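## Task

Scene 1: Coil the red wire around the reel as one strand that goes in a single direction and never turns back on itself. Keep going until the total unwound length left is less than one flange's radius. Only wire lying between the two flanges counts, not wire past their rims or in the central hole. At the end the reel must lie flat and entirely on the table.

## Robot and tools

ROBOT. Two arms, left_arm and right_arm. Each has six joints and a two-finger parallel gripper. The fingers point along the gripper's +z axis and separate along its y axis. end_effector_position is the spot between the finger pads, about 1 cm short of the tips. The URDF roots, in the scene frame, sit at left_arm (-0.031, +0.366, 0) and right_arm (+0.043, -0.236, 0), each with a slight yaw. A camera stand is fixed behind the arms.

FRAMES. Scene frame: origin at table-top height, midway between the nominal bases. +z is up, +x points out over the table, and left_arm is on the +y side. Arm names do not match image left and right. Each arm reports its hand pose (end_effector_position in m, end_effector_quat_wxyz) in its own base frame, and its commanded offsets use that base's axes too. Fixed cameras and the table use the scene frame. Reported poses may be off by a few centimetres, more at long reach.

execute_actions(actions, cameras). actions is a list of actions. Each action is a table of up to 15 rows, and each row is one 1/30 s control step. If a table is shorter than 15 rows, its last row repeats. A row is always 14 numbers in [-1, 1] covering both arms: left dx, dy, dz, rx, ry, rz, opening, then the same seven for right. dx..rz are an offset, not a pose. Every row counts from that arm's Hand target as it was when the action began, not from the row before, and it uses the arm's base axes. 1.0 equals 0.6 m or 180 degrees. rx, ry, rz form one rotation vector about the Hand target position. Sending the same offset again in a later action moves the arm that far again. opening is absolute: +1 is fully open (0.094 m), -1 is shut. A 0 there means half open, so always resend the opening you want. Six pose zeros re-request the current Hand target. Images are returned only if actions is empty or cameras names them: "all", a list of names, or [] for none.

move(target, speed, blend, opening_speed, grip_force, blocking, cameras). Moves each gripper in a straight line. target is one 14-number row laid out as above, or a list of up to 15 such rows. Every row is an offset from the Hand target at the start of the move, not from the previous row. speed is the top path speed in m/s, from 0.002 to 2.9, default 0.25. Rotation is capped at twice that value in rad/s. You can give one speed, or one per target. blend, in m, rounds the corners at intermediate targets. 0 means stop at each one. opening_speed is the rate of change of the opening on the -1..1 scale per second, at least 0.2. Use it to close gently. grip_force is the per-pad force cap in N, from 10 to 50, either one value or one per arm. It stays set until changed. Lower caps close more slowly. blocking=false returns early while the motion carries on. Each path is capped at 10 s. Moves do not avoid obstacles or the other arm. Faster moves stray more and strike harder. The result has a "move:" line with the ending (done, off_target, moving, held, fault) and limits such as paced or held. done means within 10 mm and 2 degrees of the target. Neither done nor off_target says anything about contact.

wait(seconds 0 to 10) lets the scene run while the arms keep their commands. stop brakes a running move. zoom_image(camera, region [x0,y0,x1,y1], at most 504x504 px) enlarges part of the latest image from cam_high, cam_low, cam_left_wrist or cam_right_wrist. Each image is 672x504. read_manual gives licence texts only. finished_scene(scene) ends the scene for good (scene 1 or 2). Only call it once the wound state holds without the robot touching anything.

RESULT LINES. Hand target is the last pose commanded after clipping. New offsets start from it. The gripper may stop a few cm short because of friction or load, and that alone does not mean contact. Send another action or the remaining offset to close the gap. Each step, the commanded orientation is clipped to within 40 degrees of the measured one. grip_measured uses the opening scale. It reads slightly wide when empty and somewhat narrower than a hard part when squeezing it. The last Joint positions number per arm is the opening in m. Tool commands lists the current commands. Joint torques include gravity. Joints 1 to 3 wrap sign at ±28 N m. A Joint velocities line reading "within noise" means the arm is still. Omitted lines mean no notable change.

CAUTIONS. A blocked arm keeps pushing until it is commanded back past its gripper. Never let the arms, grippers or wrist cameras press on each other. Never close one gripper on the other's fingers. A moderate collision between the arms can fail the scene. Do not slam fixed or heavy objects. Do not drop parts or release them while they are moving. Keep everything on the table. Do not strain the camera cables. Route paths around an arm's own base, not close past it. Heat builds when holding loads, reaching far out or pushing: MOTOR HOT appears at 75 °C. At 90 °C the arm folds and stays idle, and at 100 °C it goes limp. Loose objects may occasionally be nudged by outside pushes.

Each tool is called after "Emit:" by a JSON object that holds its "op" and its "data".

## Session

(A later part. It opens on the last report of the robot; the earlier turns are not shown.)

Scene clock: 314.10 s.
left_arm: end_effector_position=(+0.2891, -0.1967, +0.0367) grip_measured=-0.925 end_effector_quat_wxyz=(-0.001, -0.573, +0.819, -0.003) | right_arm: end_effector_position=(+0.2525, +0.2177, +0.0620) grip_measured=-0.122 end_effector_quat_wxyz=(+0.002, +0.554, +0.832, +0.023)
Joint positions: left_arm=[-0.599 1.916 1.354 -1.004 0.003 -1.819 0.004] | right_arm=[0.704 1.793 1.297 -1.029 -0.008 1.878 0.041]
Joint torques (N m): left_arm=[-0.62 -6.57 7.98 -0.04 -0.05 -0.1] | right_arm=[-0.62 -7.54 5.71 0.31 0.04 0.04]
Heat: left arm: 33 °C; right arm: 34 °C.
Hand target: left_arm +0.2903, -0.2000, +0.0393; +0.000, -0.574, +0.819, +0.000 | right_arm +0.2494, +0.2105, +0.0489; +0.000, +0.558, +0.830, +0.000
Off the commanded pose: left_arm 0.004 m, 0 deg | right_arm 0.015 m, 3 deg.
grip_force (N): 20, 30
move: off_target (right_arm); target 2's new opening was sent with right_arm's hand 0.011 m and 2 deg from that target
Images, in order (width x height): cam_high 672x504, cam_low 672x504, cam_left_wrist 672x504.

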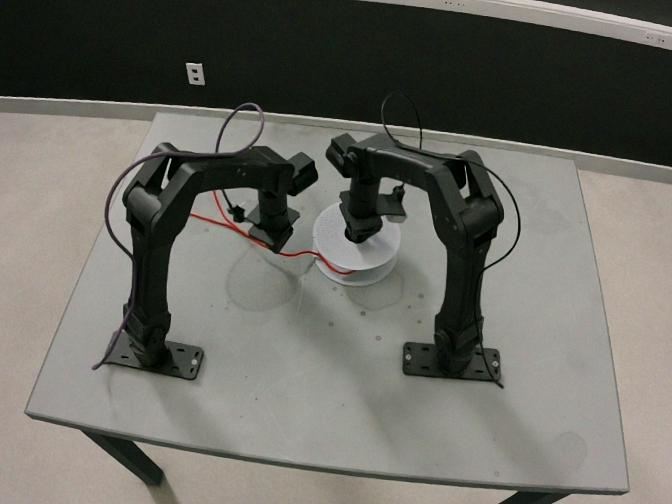

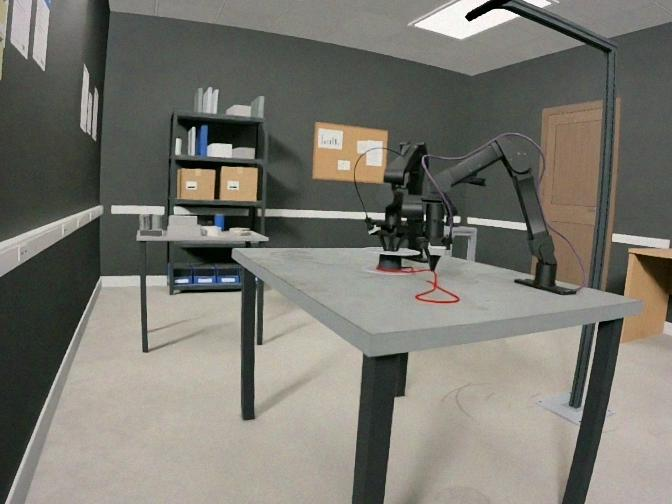

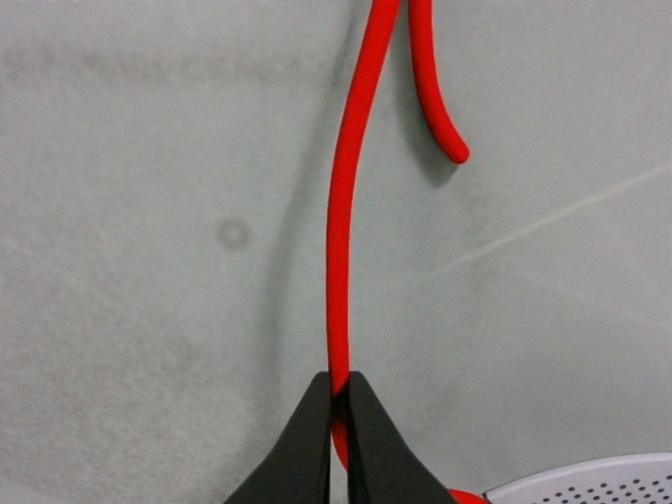

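Emit:
{"op": "move", "data": {"target": [[0.0,0.0,0.04,0,0,0,-0.96,0,0,0,0,0,0,-0.1],[0.0,-0.03,0.04,0,0,0,-0.96,0,0,0,0,0,0.3,-0.1]], "speed": [0.06,0.25], "cameras": ["cam_left_wrist","cam_low","cam_high"]}}

Emit:
{"op": "zoom_image", "data": {"camera": "cam_low", "region": [340, 210, 480, 315]}}

Emit:
{"op": "zoom_image", "data": {"camera": "cam_high", "region": [240, 150, 410, 313]}}

Scene clock: 319.27 s.
left_arm: end_effector_position=(+0.2896, -0.2149, +0.0605) grip_measured=-0.925 end_effector_quat_wxyz=(-0.001, -0.573, +0.819, -0.003) | right_arm: end_effector_position=(+0.2529, +0.2182, +0.0628) grip_measured=-0.117 end_effector_quat_wxyz=(+0.013, +0.133, +0.991, +0.021)
Joint positions: left_arm=[-0.639 1.931 1.473 -1.106 0.003 -1.86 0.004] | right_arm=[0.704 1.793 1.3 -1.03 -0.009 0.971 0.041]
Joint torques (N m): left_arm=[-0.64 -6.78 8.28 -0.08 -0.05 -0.08] | right_arm=[-0.64 -7.53 5.56 0.31 0.04 -0.36]
Heat: left arm: 33 °C; right arm: 33 °C.
Hand target: left_arm +0.2904, -0.2180, +0.0633; +0.000, -0.574, +0.819, +0.000 | right_arm +0.2494, +0.2105, +0.0490; +0.000, +0.120, +0.993, +0.000
Off the commanded pose: left_arm 0.004 m, 0 deg | right_arm 0.016 m, 3 deg.
grip_force (N): 20, 30
move: off_target (right_arm)
Images, in order (width x height): cam_high 672x504, cam_low 672x504, cam_left_wrist 672x504.

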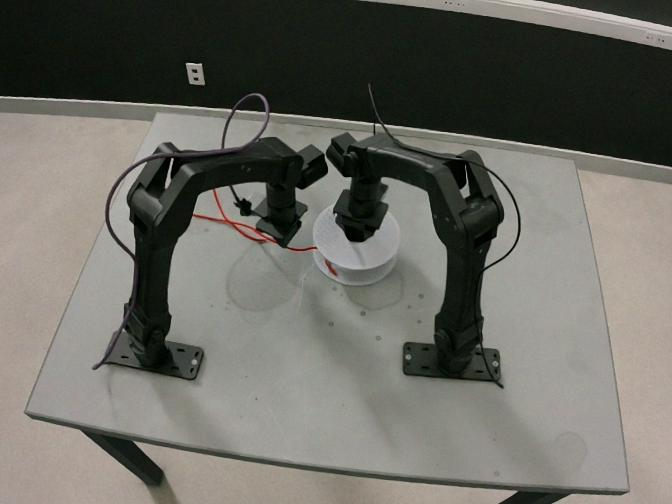

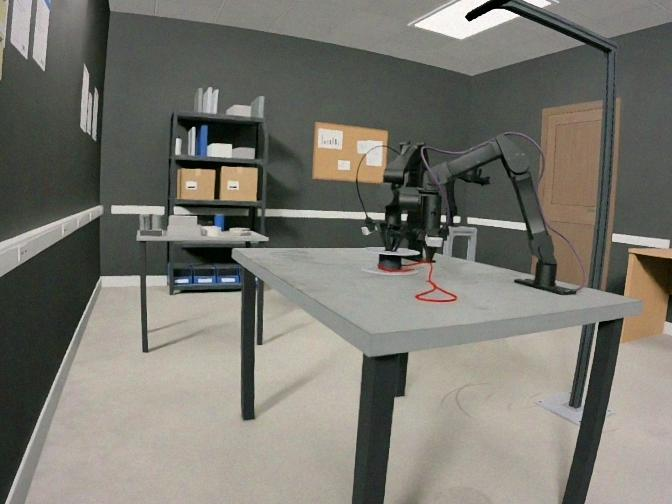

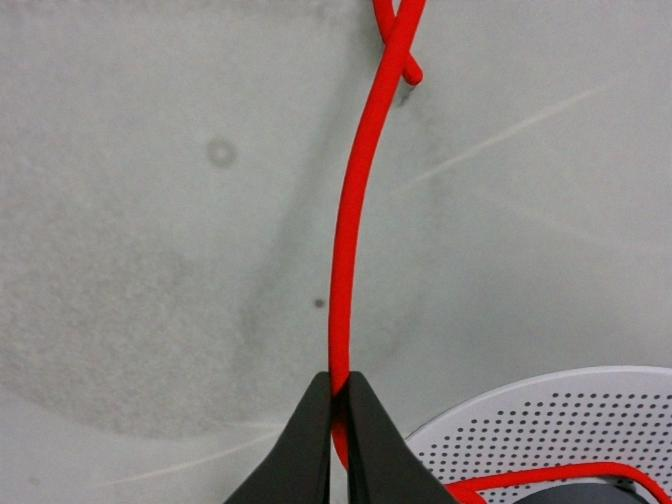

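Scaled by 3.600 from the camera's 672x504 image, which has a finer 960x720 frame.

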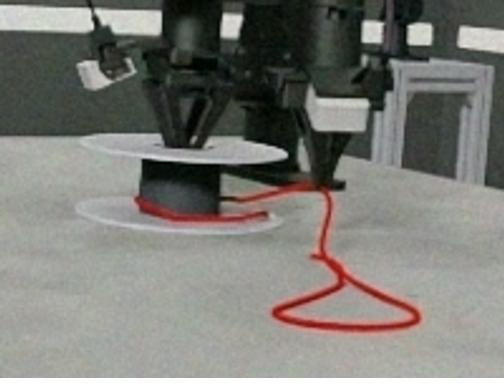

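Scaled by 2.965 from the camera's 672x504 image, which has a finer 960x720 frame.

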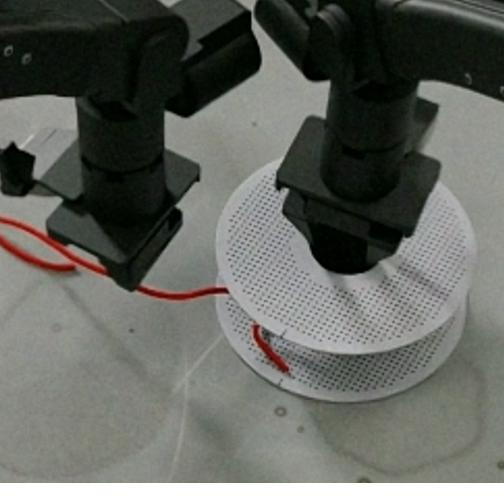

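Emit:
{"op": "move", "data": {"target": [[0.0,0.0,-0.03,0,0,0,-0.96,0,0,0,0,0,0,-0.1],[0.0,0.0,-0.03,0,0,0,-0.84,0,0,0,0,0,0,-0.1],[0.0,0.0,-0.03,0,0,0,-0.84,0,0,0,0,0,0.4,-0.1]], "speed": [0.06,0.25,0.3], "cameras": ["cam_left_wrist","cam_low","cam_high"]}}

Emit:
{"op": "zoom_image", "data": {"camera": "cam_low", "region": [340, 210, 480, 315]}}

Emit:
{"op": "zoom_image", "data": {"camera": "cam_high", "region": [240, 150, 410, 313]}}

Scene clock: 325.47 s.
left_arm: end_effector_position=(+0.2917, -0.2171, +0.0500) grip_measured=-0.842 end_effector_quat_wxyz=(-0.002, -0.573, +0.819, -0.005) | right_arm: end_effector_position=(+0.2536, +0.2192, +0.0640) grip_measured=-0.110 end_effector_quat_wxyz=(+0.025, -0.450, +0.893, +0.011)
Joint positions: left_arm=[-0.639 1.95 1.456 -1.069 0.007 -1.86 0.007] | right_arm=[0.704 1.791 1.302 -1.029 -0.01 -0.229 0.042]
Joint torques (N m): left_arm=[0.02 -7.64 5.68 0.14 -0.03 0.01] | right_arm=[-0.68 -7.49 5.38 0.28 0.04 -0.43]
Heat: left arm: 33 °C; right arm: 33 °C.
Hand target: left_arm +0.2919, -0.2169, +0.0500; -0.001, -0.573, +0.819, -0.005 (last step not sent: back at the drive's target) | right_arm +0.2490, +0.2105, +0.0497; +0.000, -0.464, +0.886, +0.000 (not the last commanded pose)
Off the commanded pose: left_arm 0.005 m, 1 deg | right_arm 0.018 m, 6 deg.
grip_force (N): 20, 30
move: held (right_arm; a check stopped the path); limits=held
pose unreachable (left arm): on one or more control steps of this call, first in action 0 (counted from 0), this arm could not follow its commanded pose, so it was not sent that pose on those steps. It may still have moved: this result reports where it is.
cause: moving toward the commanded pose would bring a part of the arm too close to another arm (this arm's wrist (the part past joint 4) and the right arm's wrist camera, where that arm would come to rest).
pose unreachable (right arm): on one or more control steps of this call, first in action 0 (counted from 0), this arm could not follow its commanded pose, so it was not sent that pose on those steps. It may still have moved: this result reports where it is.
cause: moving toward the commanded pose would bring a part of the arm too close to another arm (this arm's wrist camera and the left arm's wrist (the part past joint 4), along the way the arms are being sent, or toward where that arm still pushes).
Images, in order (width x height): cam_high 672x504, cam_low 672x504, cam_left_wrist 672x504.

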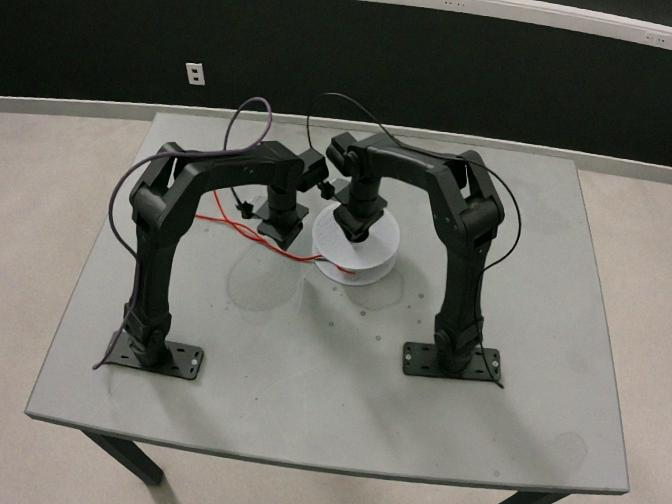

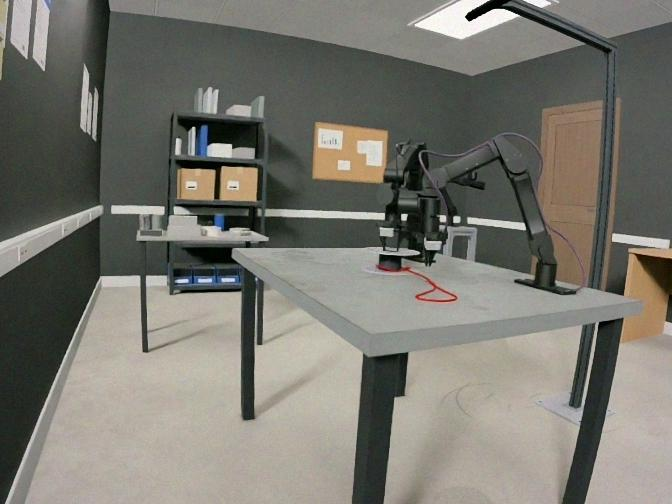

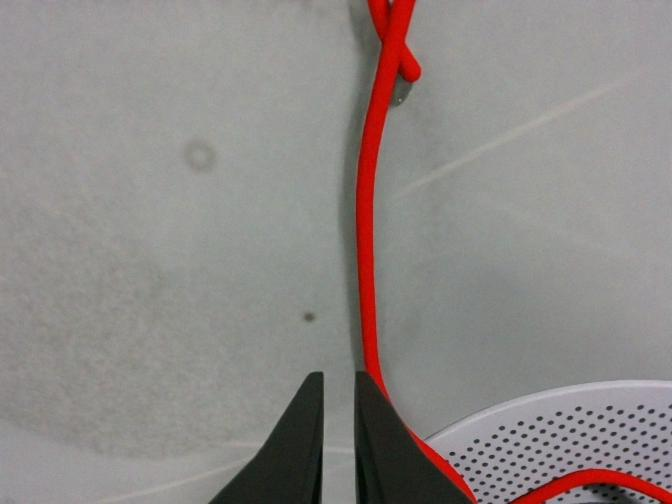

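Scaled by 3.600 from the camera's 672x504 image, which has a finer 960x720 frame.

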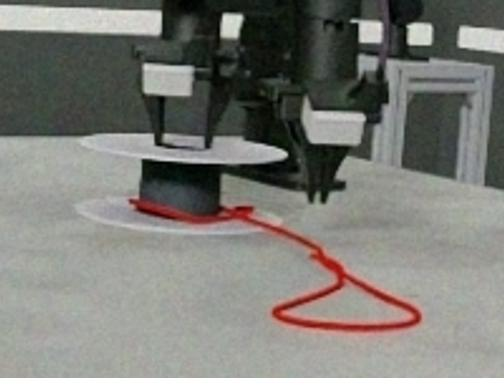

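Scaled by 2.965 from the camera's 672x504 image, which has a finer 960x720 frame.

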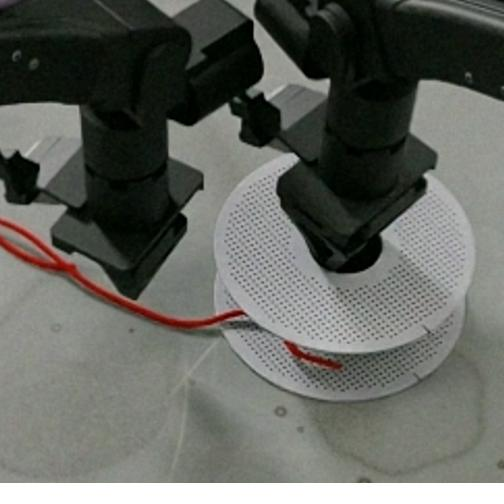

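Emit:
{"op": "move", "data": {"target": [[-0.01,0.1,0.1,0,0,0,-0.6,0,0,0,0,0,0,-0.1],[-0.1,0.25,0.22,0,0,-0.3,-0.6,0,0,0,0,0,0.0,-0.1]], "speed": [0.15,0.25]}}

Emit:
{"op": "move", "data": {"target": [0,0,0,0,0,0,-0.6,0,0,0,0,0,0.36,-0.1], "speed": 0.3, "cameras": ["cam_left_wrist","cam_low","cam_high"]}}

Emit:
{"op": "zoom_image", "data": {"camera": "cam_low", "region": [340, 210, 480, 315]}}

Emit:
{"op": "zoom_image", "data": {"camera": "cam_high", "region": [240, 150, 410, 313]}}

Scene clock: 330.80 s.
left_arm: end_effector_position=(+0.2331, -0.0693, +0.1736) grip_measured=-0.602 end_effector_quat_wxyz=(-0.014, -0.139, +0.990, +0.001) | right_arm: end_effector_position=(+0.2536, +0.2192, +0.0640) grip_measured=-0.110 end_effector_quat_wxyz=(+0.025, -0.450, +0.893, +0.011)
Joint positions: left_arm=[-0.286 1.499 1.427 -1.524 0.01 -0.564 0.019] | right_arm=[0.704 1.791 1.302 -1.029 -0.01 -0.229 0.042]
Joint torques (N m): left_arm=[0.61 -5.85 6.83 -0.05 -0.02 0.04] | right_arm=[-0.75 -7.49 5.46 0.27 0.07 -0.43]
Heat: left arm: 33 °C; right arm: 33 °C.
Hand target: left_arm +0.2318, -0.0669, +0.1820; -0.003, -0.139, +0.990, -0.004 | right_arm +0.2490, +0.2105, +0.0497; +0.000, -0.464, +0.886, +0.000
Off the commanded pose: left_arm 0.009 m, 1 deg | right_arm 0.017 m, 4 deg.
grip_force (N): 20, 30
move: off_target (right_arm)

Scene clock: 333.47 s.
left_arm: end_effector_position=(+0.2330, -0.0693, +0.1736) grip_measured=-0.602 end_effector_quat_wxyz=(-0.014, -0.139, +0.990, +0.001) | right_arm: end_effector_position=(+0.2535, +0.2193, +0.0643) grip_measured=-0.109 end_effector_quat_wxyz=(-0.027, +0.858, -0.512, +0.003)
Joint positions: left_arm=[-0.286 1.499 1.427 -1.524 0.01 -0.564 0.019] | right_arm=[0.704 1.79 1.302 -1.029 -0.011 -1.361 0.042]
Joint torques (N m): left_arm=[0.64 -5.83 6.8 -0.05 -0.01 0.06] | right_arm=[-0.58 -7.36 5.34 0.27 0.09 -0.42]
Heat: left arm: 33 °C; right arm: 33 °C.
Hand target: left_arm +0.2318, -0.0668, +0.1820; -0.003, -0.139, +0.990, -0.003 | right_arm +0.2490, +0.2105, +0.0496; +0.000, +0.866, -0.500, +0.000
Off the commanded pose: left_arm 0.009 m, 1 deg | right_arm 0.018 m, 4 deg.
grip_force (N): 20, 30
move: off_target (right_arm)
Images, in order (width x height): cam_high 672x504, cam_low 672x504, cam_left_wrist 672x504.

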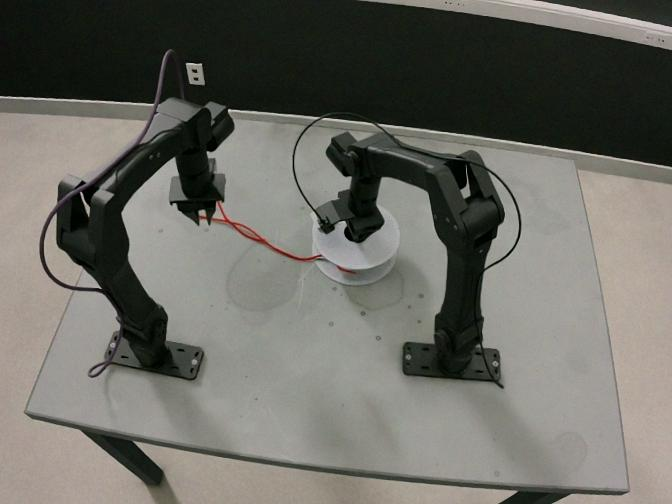

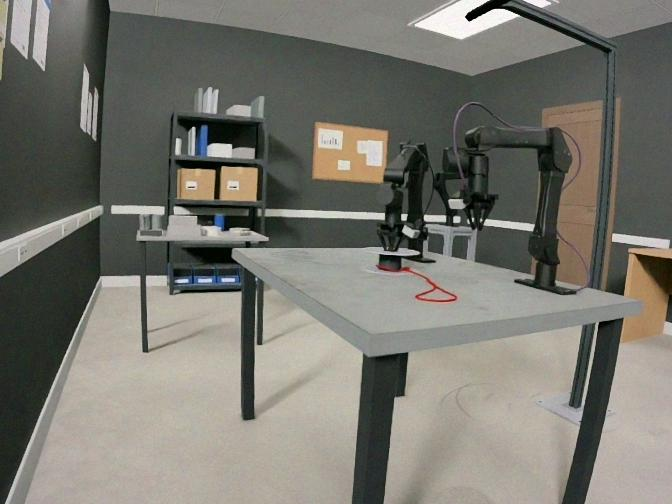

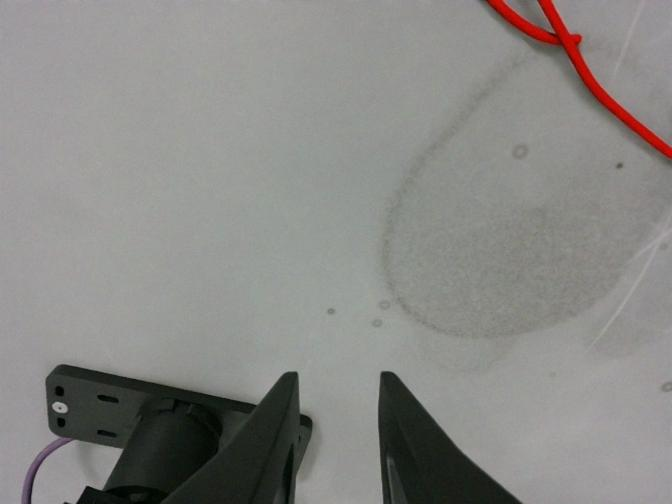

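Scaled by 3.600 from the camera's 672x504 image, which has a finer 960x720 frame.

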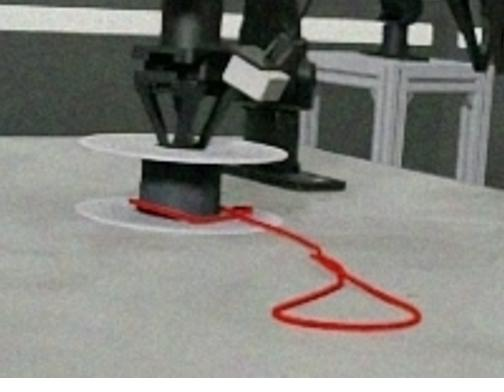

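Scaled by 2.965 from the camera's 672x504 image, which has a finer 960x720 frame.

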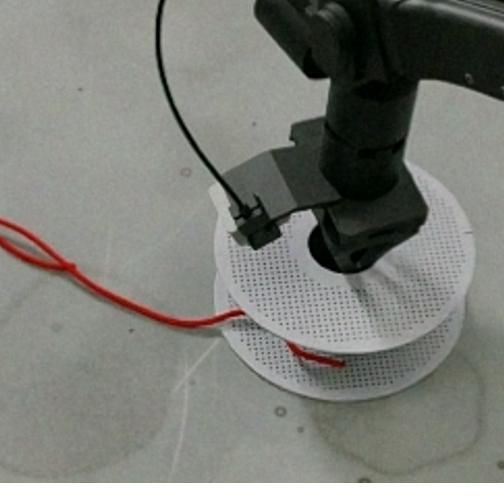

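Emit:
{"op": "move", "data": {"target": [[0,0,0,0,0,0,-0.2,0,0,0,0,0,0,-0.6],[0.117,-0.058,0.0,0,0,0.24,-0.2,0,0,0,0,0,-0.5,-0.6],[0.117,-0.058,0,0,0,0.478,-0.2,0,0,0,0,0,-0.999,-0.6]], "speed": [0.2,0.4,0.4], "cameras": ["cam_left_wrist","cam_low","cam_high"]}}

Emit:
{"op": "zoom_image", "data": {"camera": "cam_high", "region": [160, 150, 400, 313]}}

Scene clock: 347.10 s.
left_arm: end_effector_position=(+0.3008, -0.1002, +0.1780) grip_measured=-0.202 end_effector_quat_wxyz=(+0.005, +0.777, -0.630, +0.004) | right_arm: end_effector_position=(+0.2524, +0.2174, +0.0594) grip_measured=-0.598 end_effector_quat_wxyz=(+0.004, +0.491, +0.871, +0.020)
Joint positions: left_arm=[-0.318 1.758 1.72 -1.528 0.011 -2.096 0.037] | right_arm=[0.704 1.8 1.296 -1.027 -0.007 1.732 0.019]
Joint torques (N m): left_arm=[-0.62 -5.87 7.75 0 -0.09 -0.07] | right_arm=[-0.62 -8.42 5.81 0.25 0.05 0.11]
Heat: left arm: 34 °C; right arm: 33 °C.
Hand target: left_arm +0.3021, -0.1016, +0.1820; +0.000, +0.777, -0.629, +0.005 | right_arm +0.2490, +0.2104, +0.0497; +0.000, +0.498, +0.867, +0.000
Off the commanded pose: left_arm 0.004 m, 1 deg | right_arm 0.012 m, 2 deg.
grip_force (N): 20, 30
move: off_target (right_arm)
Images, in order (width x height): cam_high 672x504, cam_low 672x504, cam_left_wrist 672x504.

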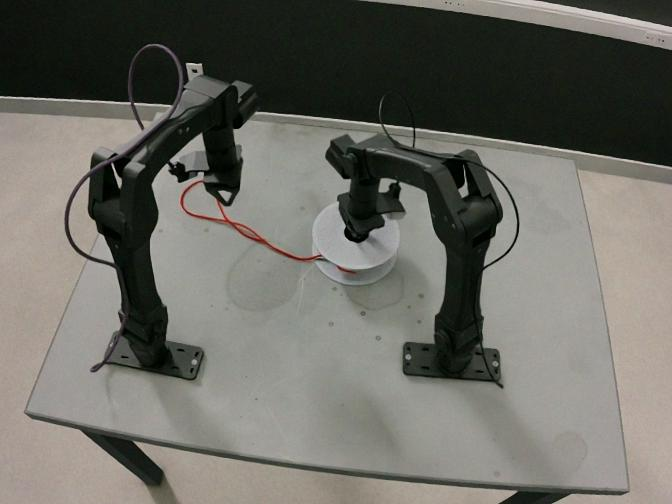

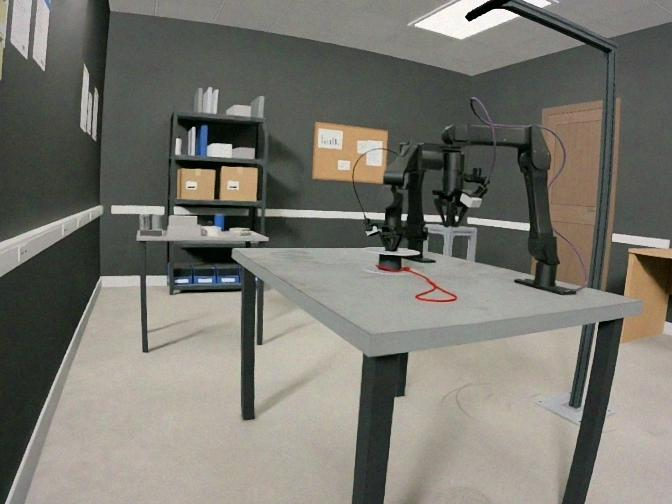

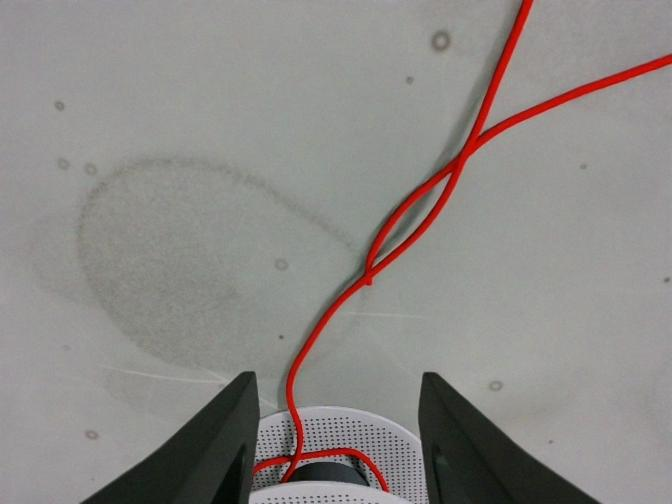

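Scaled by 2.100 from the camera's 672x504 image, which has a finer 960x720 frame.

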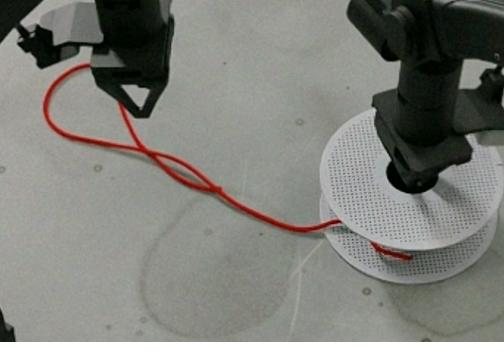

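Emit:
{"op": "move", "data": {"target": [[0.198,0.129,-0.17,0,0,-0.372,-0.2,0,0,0,0,0,0,-0.6]], "speed": [0.25], "cameras": ["cam_left_wrist"]}}

Scene clock: 353.47 s.
left_arm: end_effector_position=(+0.4115, -0.0262, +0.0776) grip_measured=-0.202 end_effector_quat_wxyz=(-0.015, -0.302, +0.953, +0.000) | right_arm: end_effector_position=(+0.2524, +0.2174, +0.0594) grip_measured=-0.598 end_effector_quat_wxyz=(+0.004, +0.492, +0.871, +0.020)
Joint positions: left_arm=[-0.061 2.164 1.885 -1.321 0.011 -0.674 0.038] | right_arm=[0.704 1.8 1.296 -1.027 -0.007 1.732 0.019]
Joint torques (N m): left_arm=[0.49 -8.46 8.36 0.17 -0.02 0.05] | right_arm=[-0.58 -8.35 5.85 0.23 0.05 0.11]
Heat: left arm: 34 °C; right arm: 33 °C.
Hand target: left_arm +0.4209, -0.0242, +0.0800; -0.003, -0.301, +0.954, -0.004 | right_arm +0.2490, +0.2104, +0.0497; +0.000, +0.498, +0.867, +0.000
Off the commanded pose: left_arm 0.010 m, 2 deg | right_arm 0.012 m, 2 deg.
grip_force (N): 20, 30
move: off_target (right_arm)
Images, in order (width x height): cam_left_wrist 672x504.

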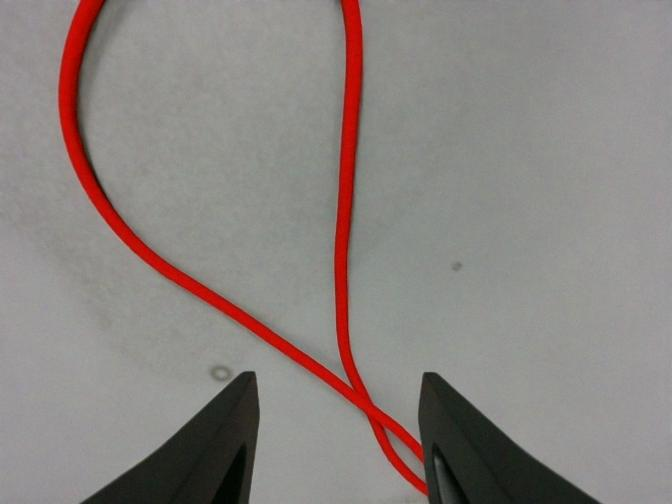

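Emit:
{"op": "move", "data": {"target": [[0.005,0.005,-0.11,0,0,0,-0.5,0,0,0,0,0,0,-0.6],[0.005,0.005,-0.122,0,0,0,-0.5,0,0,0,0,0,0,-0.6]], "speed": [0.12,0.04], "cameras": ["cam_left_wrist"]}}

Scene clock: 356.77 s.
left_arm: end_effector_position=(+0.4226, -0.0249, +0.0154) grip_measured=-0.498 end_effector_quat_wxyz=(-0.003, -0.300, +0.954, -0.005) | right_arm: end_effector_position=(+0.2524, +0.2174, +0.0594) grip_measured=-0.598 end_effector_quat_wxyz=(+0.004, +0.492, +0.871, +0.020)
Joint positions: left_arm=[-0.056 2.22 1.728 -1.08 0.012 -0.666 0.024] | right_arm=[0.704 1.8 1.296 -1.027 -0.007 1.732 0.019]
Joint torques (N m): left_arm=[0.68 -8.53 4.51 0.37 -0.02 0.06] | right_arm=[-0.61 -8.24 5.83 0.25 0.05 0.1]
Heat: left arm: 34 °C; right arm: 33 °C.
Hand target: left_arm +0.4239, -0.0213, +0.0068; -0.003, -0.301, +0.954, -0.004 | right_arm +0.2490, +0.2104, +0.0497; +0.000, +0.498, +0.867, +0.000
Off the commanded pose: left_arm 0.009 m, 0 deg | right_arm 0.012 m, 2 deg.
grip_force (N): 20, 30
move: off_target (right_arm)
Images, in order (width x height): cam_left_wrist 672x504.

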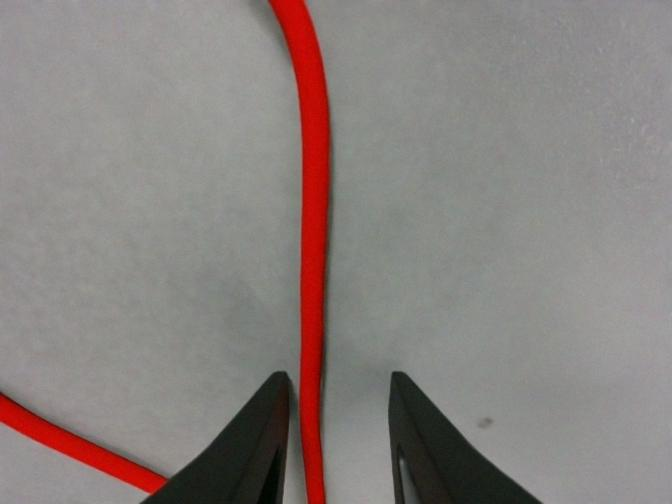

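Emit:
{"op": "move", "data": {"target": [[0,0,-0.003,0,0,0,-0.5,0,0,0,0,0,0,-0.6],[0,0,-0.003,0,0,0,-0.96,0,0,0,0,0,0,-0.6],[0.01,0.007,0.012,0,0,0,-0.96,0,0,0,0,0,0,-0.6],[0.18,0.126,0.012,0,0,0,-0.96,0,0,0,0,0,0,-0.6],[0.18,0.126,0.0,0,0,0,-0.96,0,0,0,0,0,0,-0.6],[0.18,0.126,0.0,0,0,0,-0.5,0,0,0,0,0,0,-0.6],[0.1,0.126,0.25,0,0,0,-0.5,0,0,0,0,0,0,-0.6]], "speed": [0.05,0.05,0.05,0.08,0.05,0.05,0.2], "opening_speed": 0.5, "cameras": ["cam_left_wrist","cam_high","cam_low"]}}

Emit:
{"op": "zoom_image", "data": {"camera": "cam_high", "region": [160, 130, 400, 313]}}

Scene clock: 366.83 s.
left_arm: end_effector_position=(+0.4881, +0.0492, +0.1466) grip_measured=-0.502 end_effector_quat_wxyz=(+0.081, -0.300, +0.950, -0.027) | right_arm: end_effector_position=(+0.2524, +0.2174, +0.0594) grip_measured=-0.598 end_effector_quat_wxyz=(+0.004, +0.492, +0.871, +0.020)
Joint positions: left_arm=[0.106 2.408 2.567 -1.56 0.021 -0.508 0.023] | right_arm=[0.704 1.8 1.296 -1.027 -0.007 1.732 0.019]
Joint torques (N m): left_arm=[0.66 -12.34 5.11 0.32 -0.1 0.08] | right_arm=[-0.61 -8.25 5.81 0.24 0.05 0.1]
Heat: left arm: 34 °C; right arm: 34 °C.
Hand target: left_arm +0.4839, +0.0542, +0.1568; -0.003, -0.301, +0.954, -0.004 | right_arm +0.2490, +0.2104, +0.0497; +0.000, +0.498, +0.867, +0.000
Off the commanded pose: left_arm 0.012 m, 10 deg | right_arm 0.012 m, 2 deg.
elbow stopped short (left arm): the move would have taken joint 3 (elbow) straighter than the controller allows.
joint sent to its limit (left arm) — joint 4 (wrist pitch), lower limit. The joint targets are off in orientation, not in position.
grip_force (N): 20, 30
move: off_target (left_arm, right_arm); target 2's new opening was sent with left_arm's hand 0.011 m and 0 deg from that target; target 6's new opening was sent with left_arm's hand 0.014 m and 5 deg from that target
Images, in order (width x height): cam_high 672x504, cam_low 672x504, cam_left_wrist 672x504.

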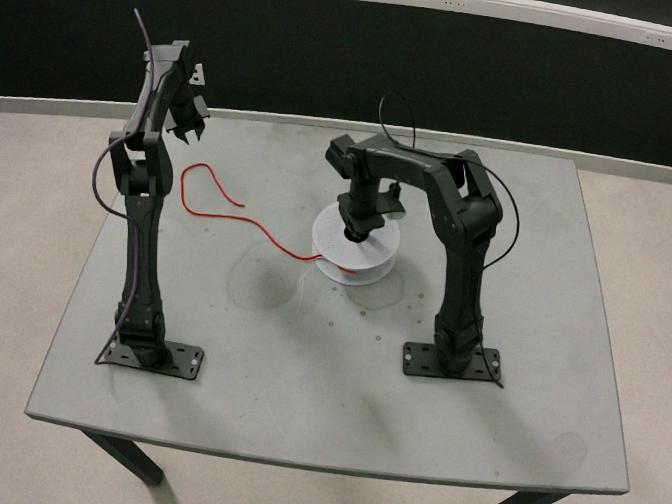

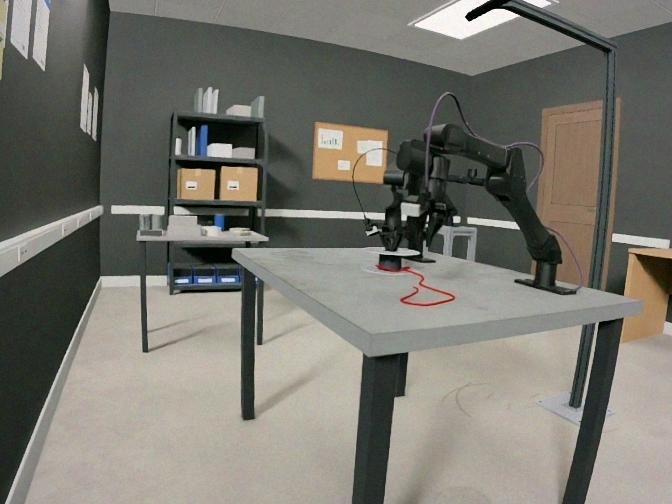

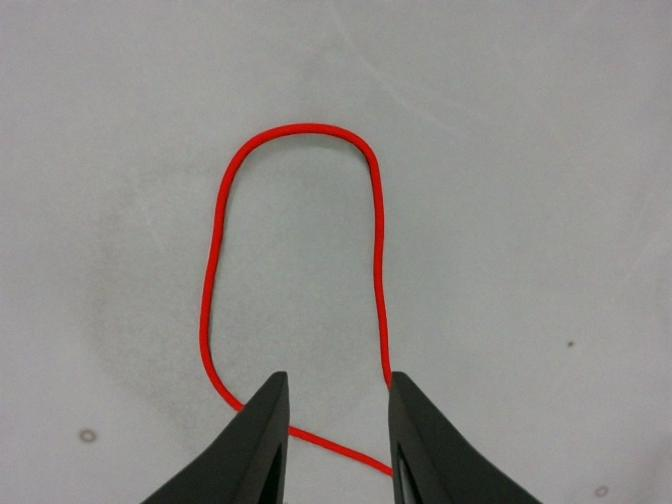

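Scaled by 2.100 from the camera's 672x504 image, which has a finer 960x720 frame.

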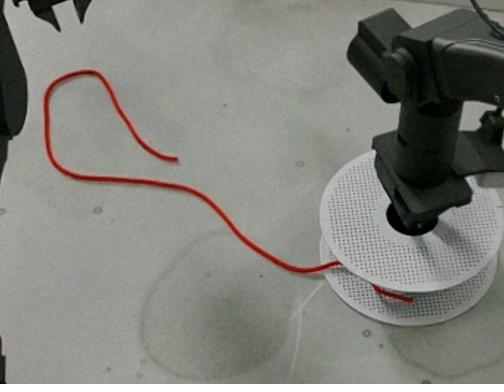

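Emit:
{"op": "move", "data": {"target": [-0.12,-0.302,-0.095,0,0,0.117,-0.3,0,0,0,0,0,0,-0.6], "speed": 0.25, "cameras": ["cam_left_wrist"]}}

Scene clock: 370.87 s.
left_arm: end_effector_position=(+0.4079, -0.1301, +0.0826) grip_measured=-0.302 end_effector_quat_wxyz=(-0.024, -0.464, +0.886, +0.010) | right_arm: end_effector_position=(+0.2524, +0.2174, +0.0594) grip_measured=-0.598 end_effector_quat_wxyz=(+0.004, +0.492, +0.871, +0.020)
Joint positions: left_arm=[-0.302 2.262 2.064 -1.421 0.02 -1.267 0.033] | right_arm=[0.704 1.8 1.296 -1.027 -0.007 1.732 0.019]
Joint torques (N m): left_arm=[0.44 -13.24 5.09 0.18 -0.12 -0.09] | right_arm=[-0.55 -8.31 5.82 0.25 0.06 0.08]
Heat: left arm: 35 °C; right arm: 34 °C.
Hand target: left_arm +0.4119, -0.1270, +0.0997; -0.002, -0.470, +0.883, -0.005 | right_arm +0.2490, +0.2104, +0.0497; +0.000, +0.498, +0.867, +0.000
Off the commanded pose: left_arm 0.018 m, 3 deg | right_arm 0.012 m, 2 deg.
grip_force (N): 20, 30
move: off_target (left_arm, right_arm)
Images, in order (width x height): cam_left_wrist 672x504.

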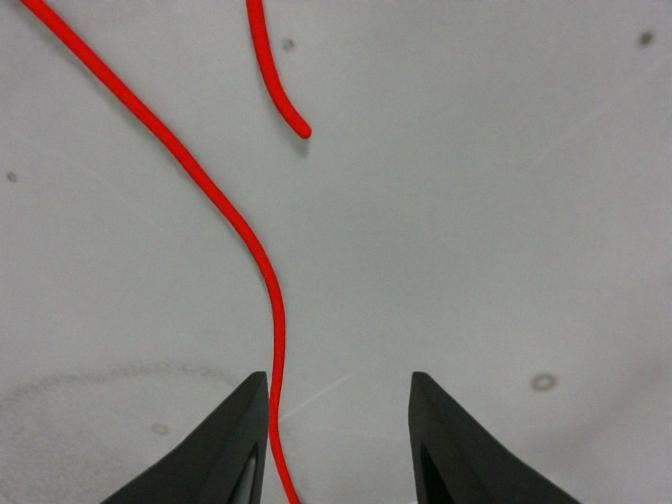

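Emit:
{"op": "move", "data": {"target": [[-0.043,0.106,0,0,0,0.16,-0.4,0,0,0,0,0,0,-0.6],[-0.043,0.106,-0.1,0,0,0.16,-0.4,0,0,0,0,0,0,-0.6]], "speed": [0.25,0.1], "cameras": ["cam_left_wrist"]}}

Scene clock: 374.97 s.
left_arm: end_effector_position=(+0.3847, -0.0669, +0.0392) grip_measured=-0.398 end_effector_quat_wxyz=(-0.009, -0.670, +0.742, -0.005) | right_arm: end_effector_position=(+0.2524, +0.2174, +0.0594) grip_measured=-0.598 end_effector_quat_wxyz=(+0.004, +0.492, +0.871, +0.020)
Joint positions: left_arm=[-0.166 2.07 1.587 -1.09 0.02 -1.635 0.028] | right_arm=[0.704 1.8 1.296 -1.027 -0.007 1.732 0.019]
Joint torques (N m): left_arm=[0.35 -8.95 5.07 0.2 -0.14 -0.08] | right_arm=[-0.61 -8.35 5.83 0.25 0.04 0.11]
Motor temperatures (°C): left_arm=[28 36 33 24 23 24 24] | right_arm=[23 34 28 28 22 24 23]
Heat: left arm: 36 °C; right arm: 34 °C.
Hand target: left_arm +0.3862, -0.0634, +0.0398; -0.001, -0.675, +0.738, -0.005 | right_arm +0.2490, +0.2104, +0.0497; +0.000, +0.498, +0.867, +0.000
Off the commanded pose: left_arm 0.004 m, 1 deg | right_arm 0.012 m, 2 deg.
grip_force (N): 20, 30
move: off_target (right_arm)
Images, in order (width x height): cam_left_wrist 672x504.

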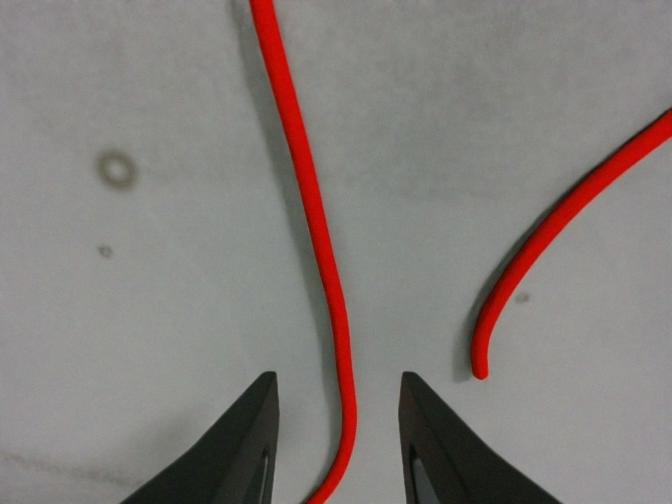

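Emit:
{"op": "move", "data": {"target": [[0,0,-0.052,0,0,0,-0.4,0,0,0,0,0,0,-0.6],[0,0,-0.052,0,0,0,-0.96,0,0,0,0,0,0,-0.1],[0,0,-0.016,0,0,0,-0.96,0,0,0,0,0,0,-0.1],[-0.155,-0.12,-0.016,0,0,-0.07,-0.96,0,0,0,0,0,0.4,-0.1],[-0.31,-0.239,-0.016,0,0,-0.14,-0.96,0,0,0,0,0,0.8,-0.1]], "speed": [0.1,0.1,0.1,0.3,0.3], "blend": [0,0,0,0.03,0], "opening_speed": 0.5, "cameras": ["cam_left_wrist","cam_high","cam_low"]}}

Emit:
{"op": "zoom_image", "data": {"camera": "cam_high", "region": [160, 130, 400, 313]}}

Emit:
{"op": "zoom_image", "data": {"camera": "cam_low", "region": [340, 210, 480, 315]}}

Scene clock: 387.73 s.
left_arm: end_effector_position=(+0.1985, -0.2062, +0.0237) grip_measured=-0.926 end_effector_quat_wxyz=(-0.012, -0.496, +0.868, +0.008) | right_arm: end_effector_position=(+0.2535, +0.2190, +0.0642) grip_measured=-0.109 end_effector_quat_wxyz=(+0.027, -0.659, +0.752, +0.005)
Joint positions: left_arm=[-0.796 1.732 1.062 -0.922 0.019 -1.835 0.003] | right_arm=[0.704 1.79 1.302 -1.03 -0.01 -0.734 0.042]
Joint torques (N m): left_arm=[-0.47 -7.98 4.64 0.14 -0.14 -0.1] | right_arm=[-0.62 -7.32 5.48 0.27 0.07 -0.46]
Heat: left arm: 36 °C; right arm: 33 °C.
Hand target: left_arm +0.2001, -0.2067, +0.0302; -0.002, -0.498, +0.867, -0.005 | right_arm +0.2491, +0.2104, +0.0496; +0.000, -0.671, +0.742, +0.000
Off the commanded pose: left_arm 0.007 m, 2 deg | right_arm 0.017 m, 4 deg.
grip_force (N): 20, 30
move: off_target (right_arm); target 2's new opening was sent with right_arm's hand 0.012 m and 2 deg from that target
Images, in order (width x height): cam_high 672x504, cam_low 672x504, cam_left_wrist 672x504.

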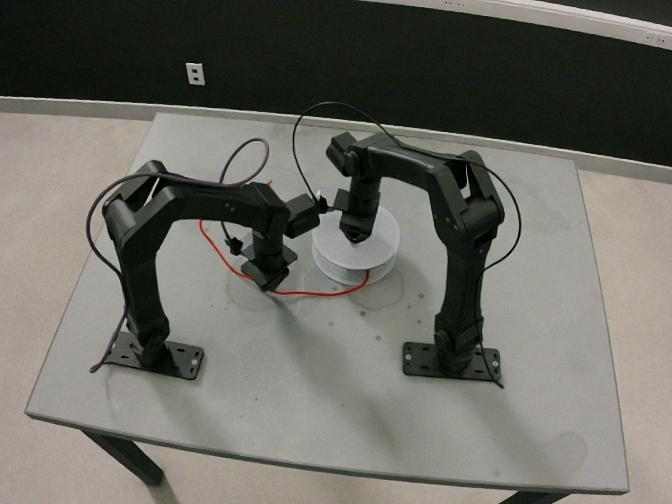

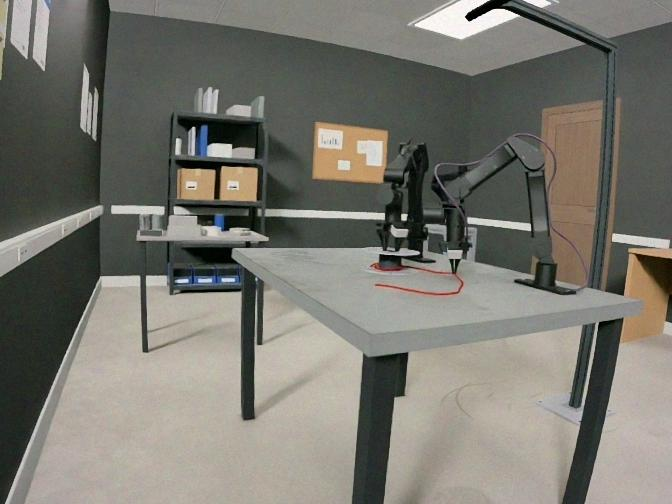

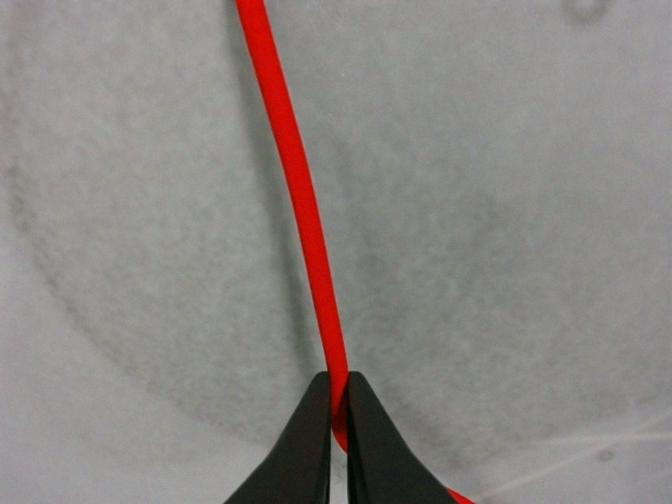

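Scaled by 2.100 from the camera's 672x504 image, which has a finer 960x720 frame.

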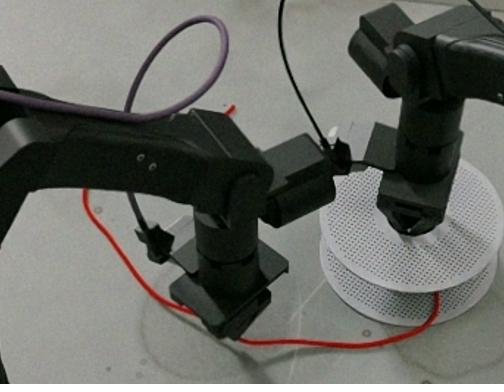

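Scaled by 3.600 from the camera's 672x504 image, which has a finer 960x720 frame.

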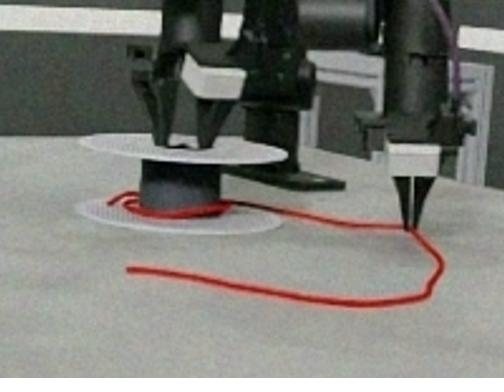

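Emit:
{"op": "move", "data": {"target": [0,0,0,0,0,0,-0.96,0,0,0,0,0,0.38,-0.1], "speed": 0.3, "cameras": ["cam_high","cam_low"]}}

Emit:
{"op": "zoom_image", "data": {"camera": "cam_high", "region": [160, 130, 400, 313]}}

Emit:
{"op": "zoom_image", "data": {"camera": "cam_low", "region": [340, 210, 480, 315]}}

Scene clock: 391.93 s.
left_arm: end_effector_position=(+0.1986, -0.2062, +0.0237) grip_measured=-0.926 end_effector_quat_wxyz=(-0.011, -0.496, +0.868, +0.008) | right_arm: end_effector_position=(+0.2535, +0.2190, +0.0644) grip_measured=-0.109 end_effector_quat_wxyz=(-0.025, +0.968, -0.249, +0.011)
Joint positions: left_arm=[-0.796 1.732 1.062 -0.921 0.018 -1.835 0.003] | right_arm=[0.704 1.789 1.302 -1.03 -0.01 -1.933 0.042]
Joint torques (N m): left_arm=[-0.44 -7.98 4.63 0.14 -0.14 -0.08] | right_arm=[-0.59 -7.31 5.39 0.26 0.08 -0.35]
Heat: left arm: 35 °C; right arm: 33 °C.
Hand target: left_arm +0.2001, -0.2068, +0.0302; -0.002, -0.497, +0.867, -0.005 | right_arm +0.2491, +0.2104, +0.0497; +0.000, +0.972, -0.236, +0.000
Off the commanded pose: left_arm 0.007 m, 2 deg | right_arm 0.018 m, 4 deg.
grip_force (N): 20, 30
move: off_target (right_arm)
Images, in order (width x height): cam_high 672x504, cam_low 672x504.

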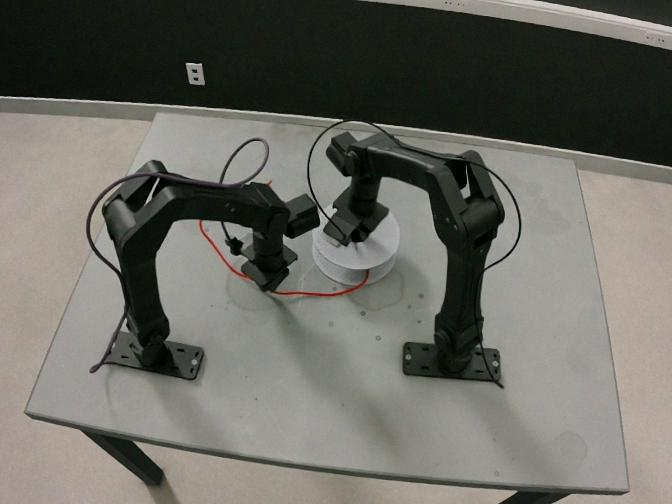

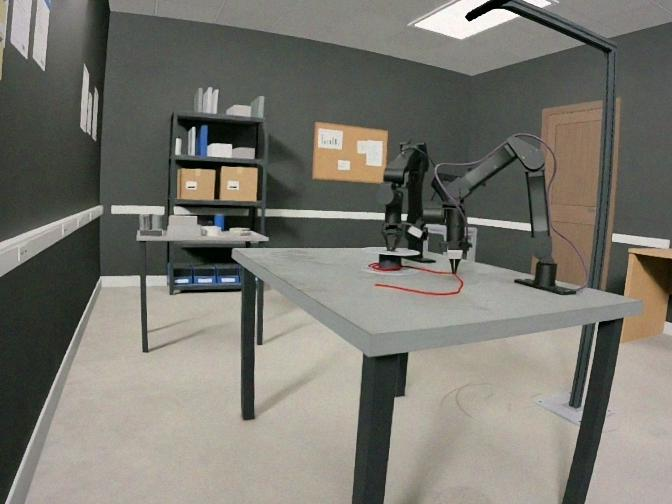

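Scaled by 2.100 from the camera's 672x504 image, which has a finer 960x720 frame.

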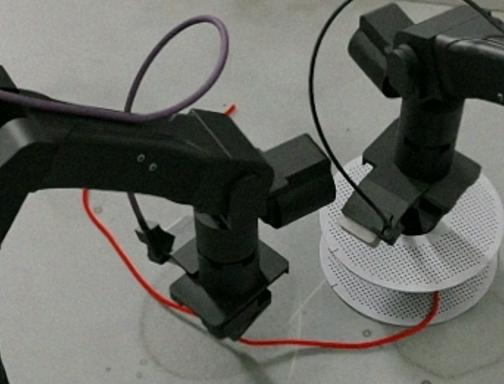

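Scaled by 3.600 from the camera's 672x504 image, which has a finer 960x720 frame.

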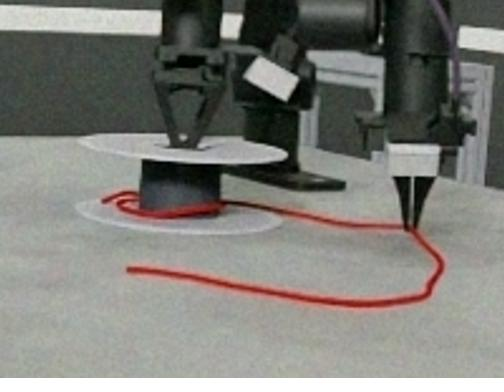

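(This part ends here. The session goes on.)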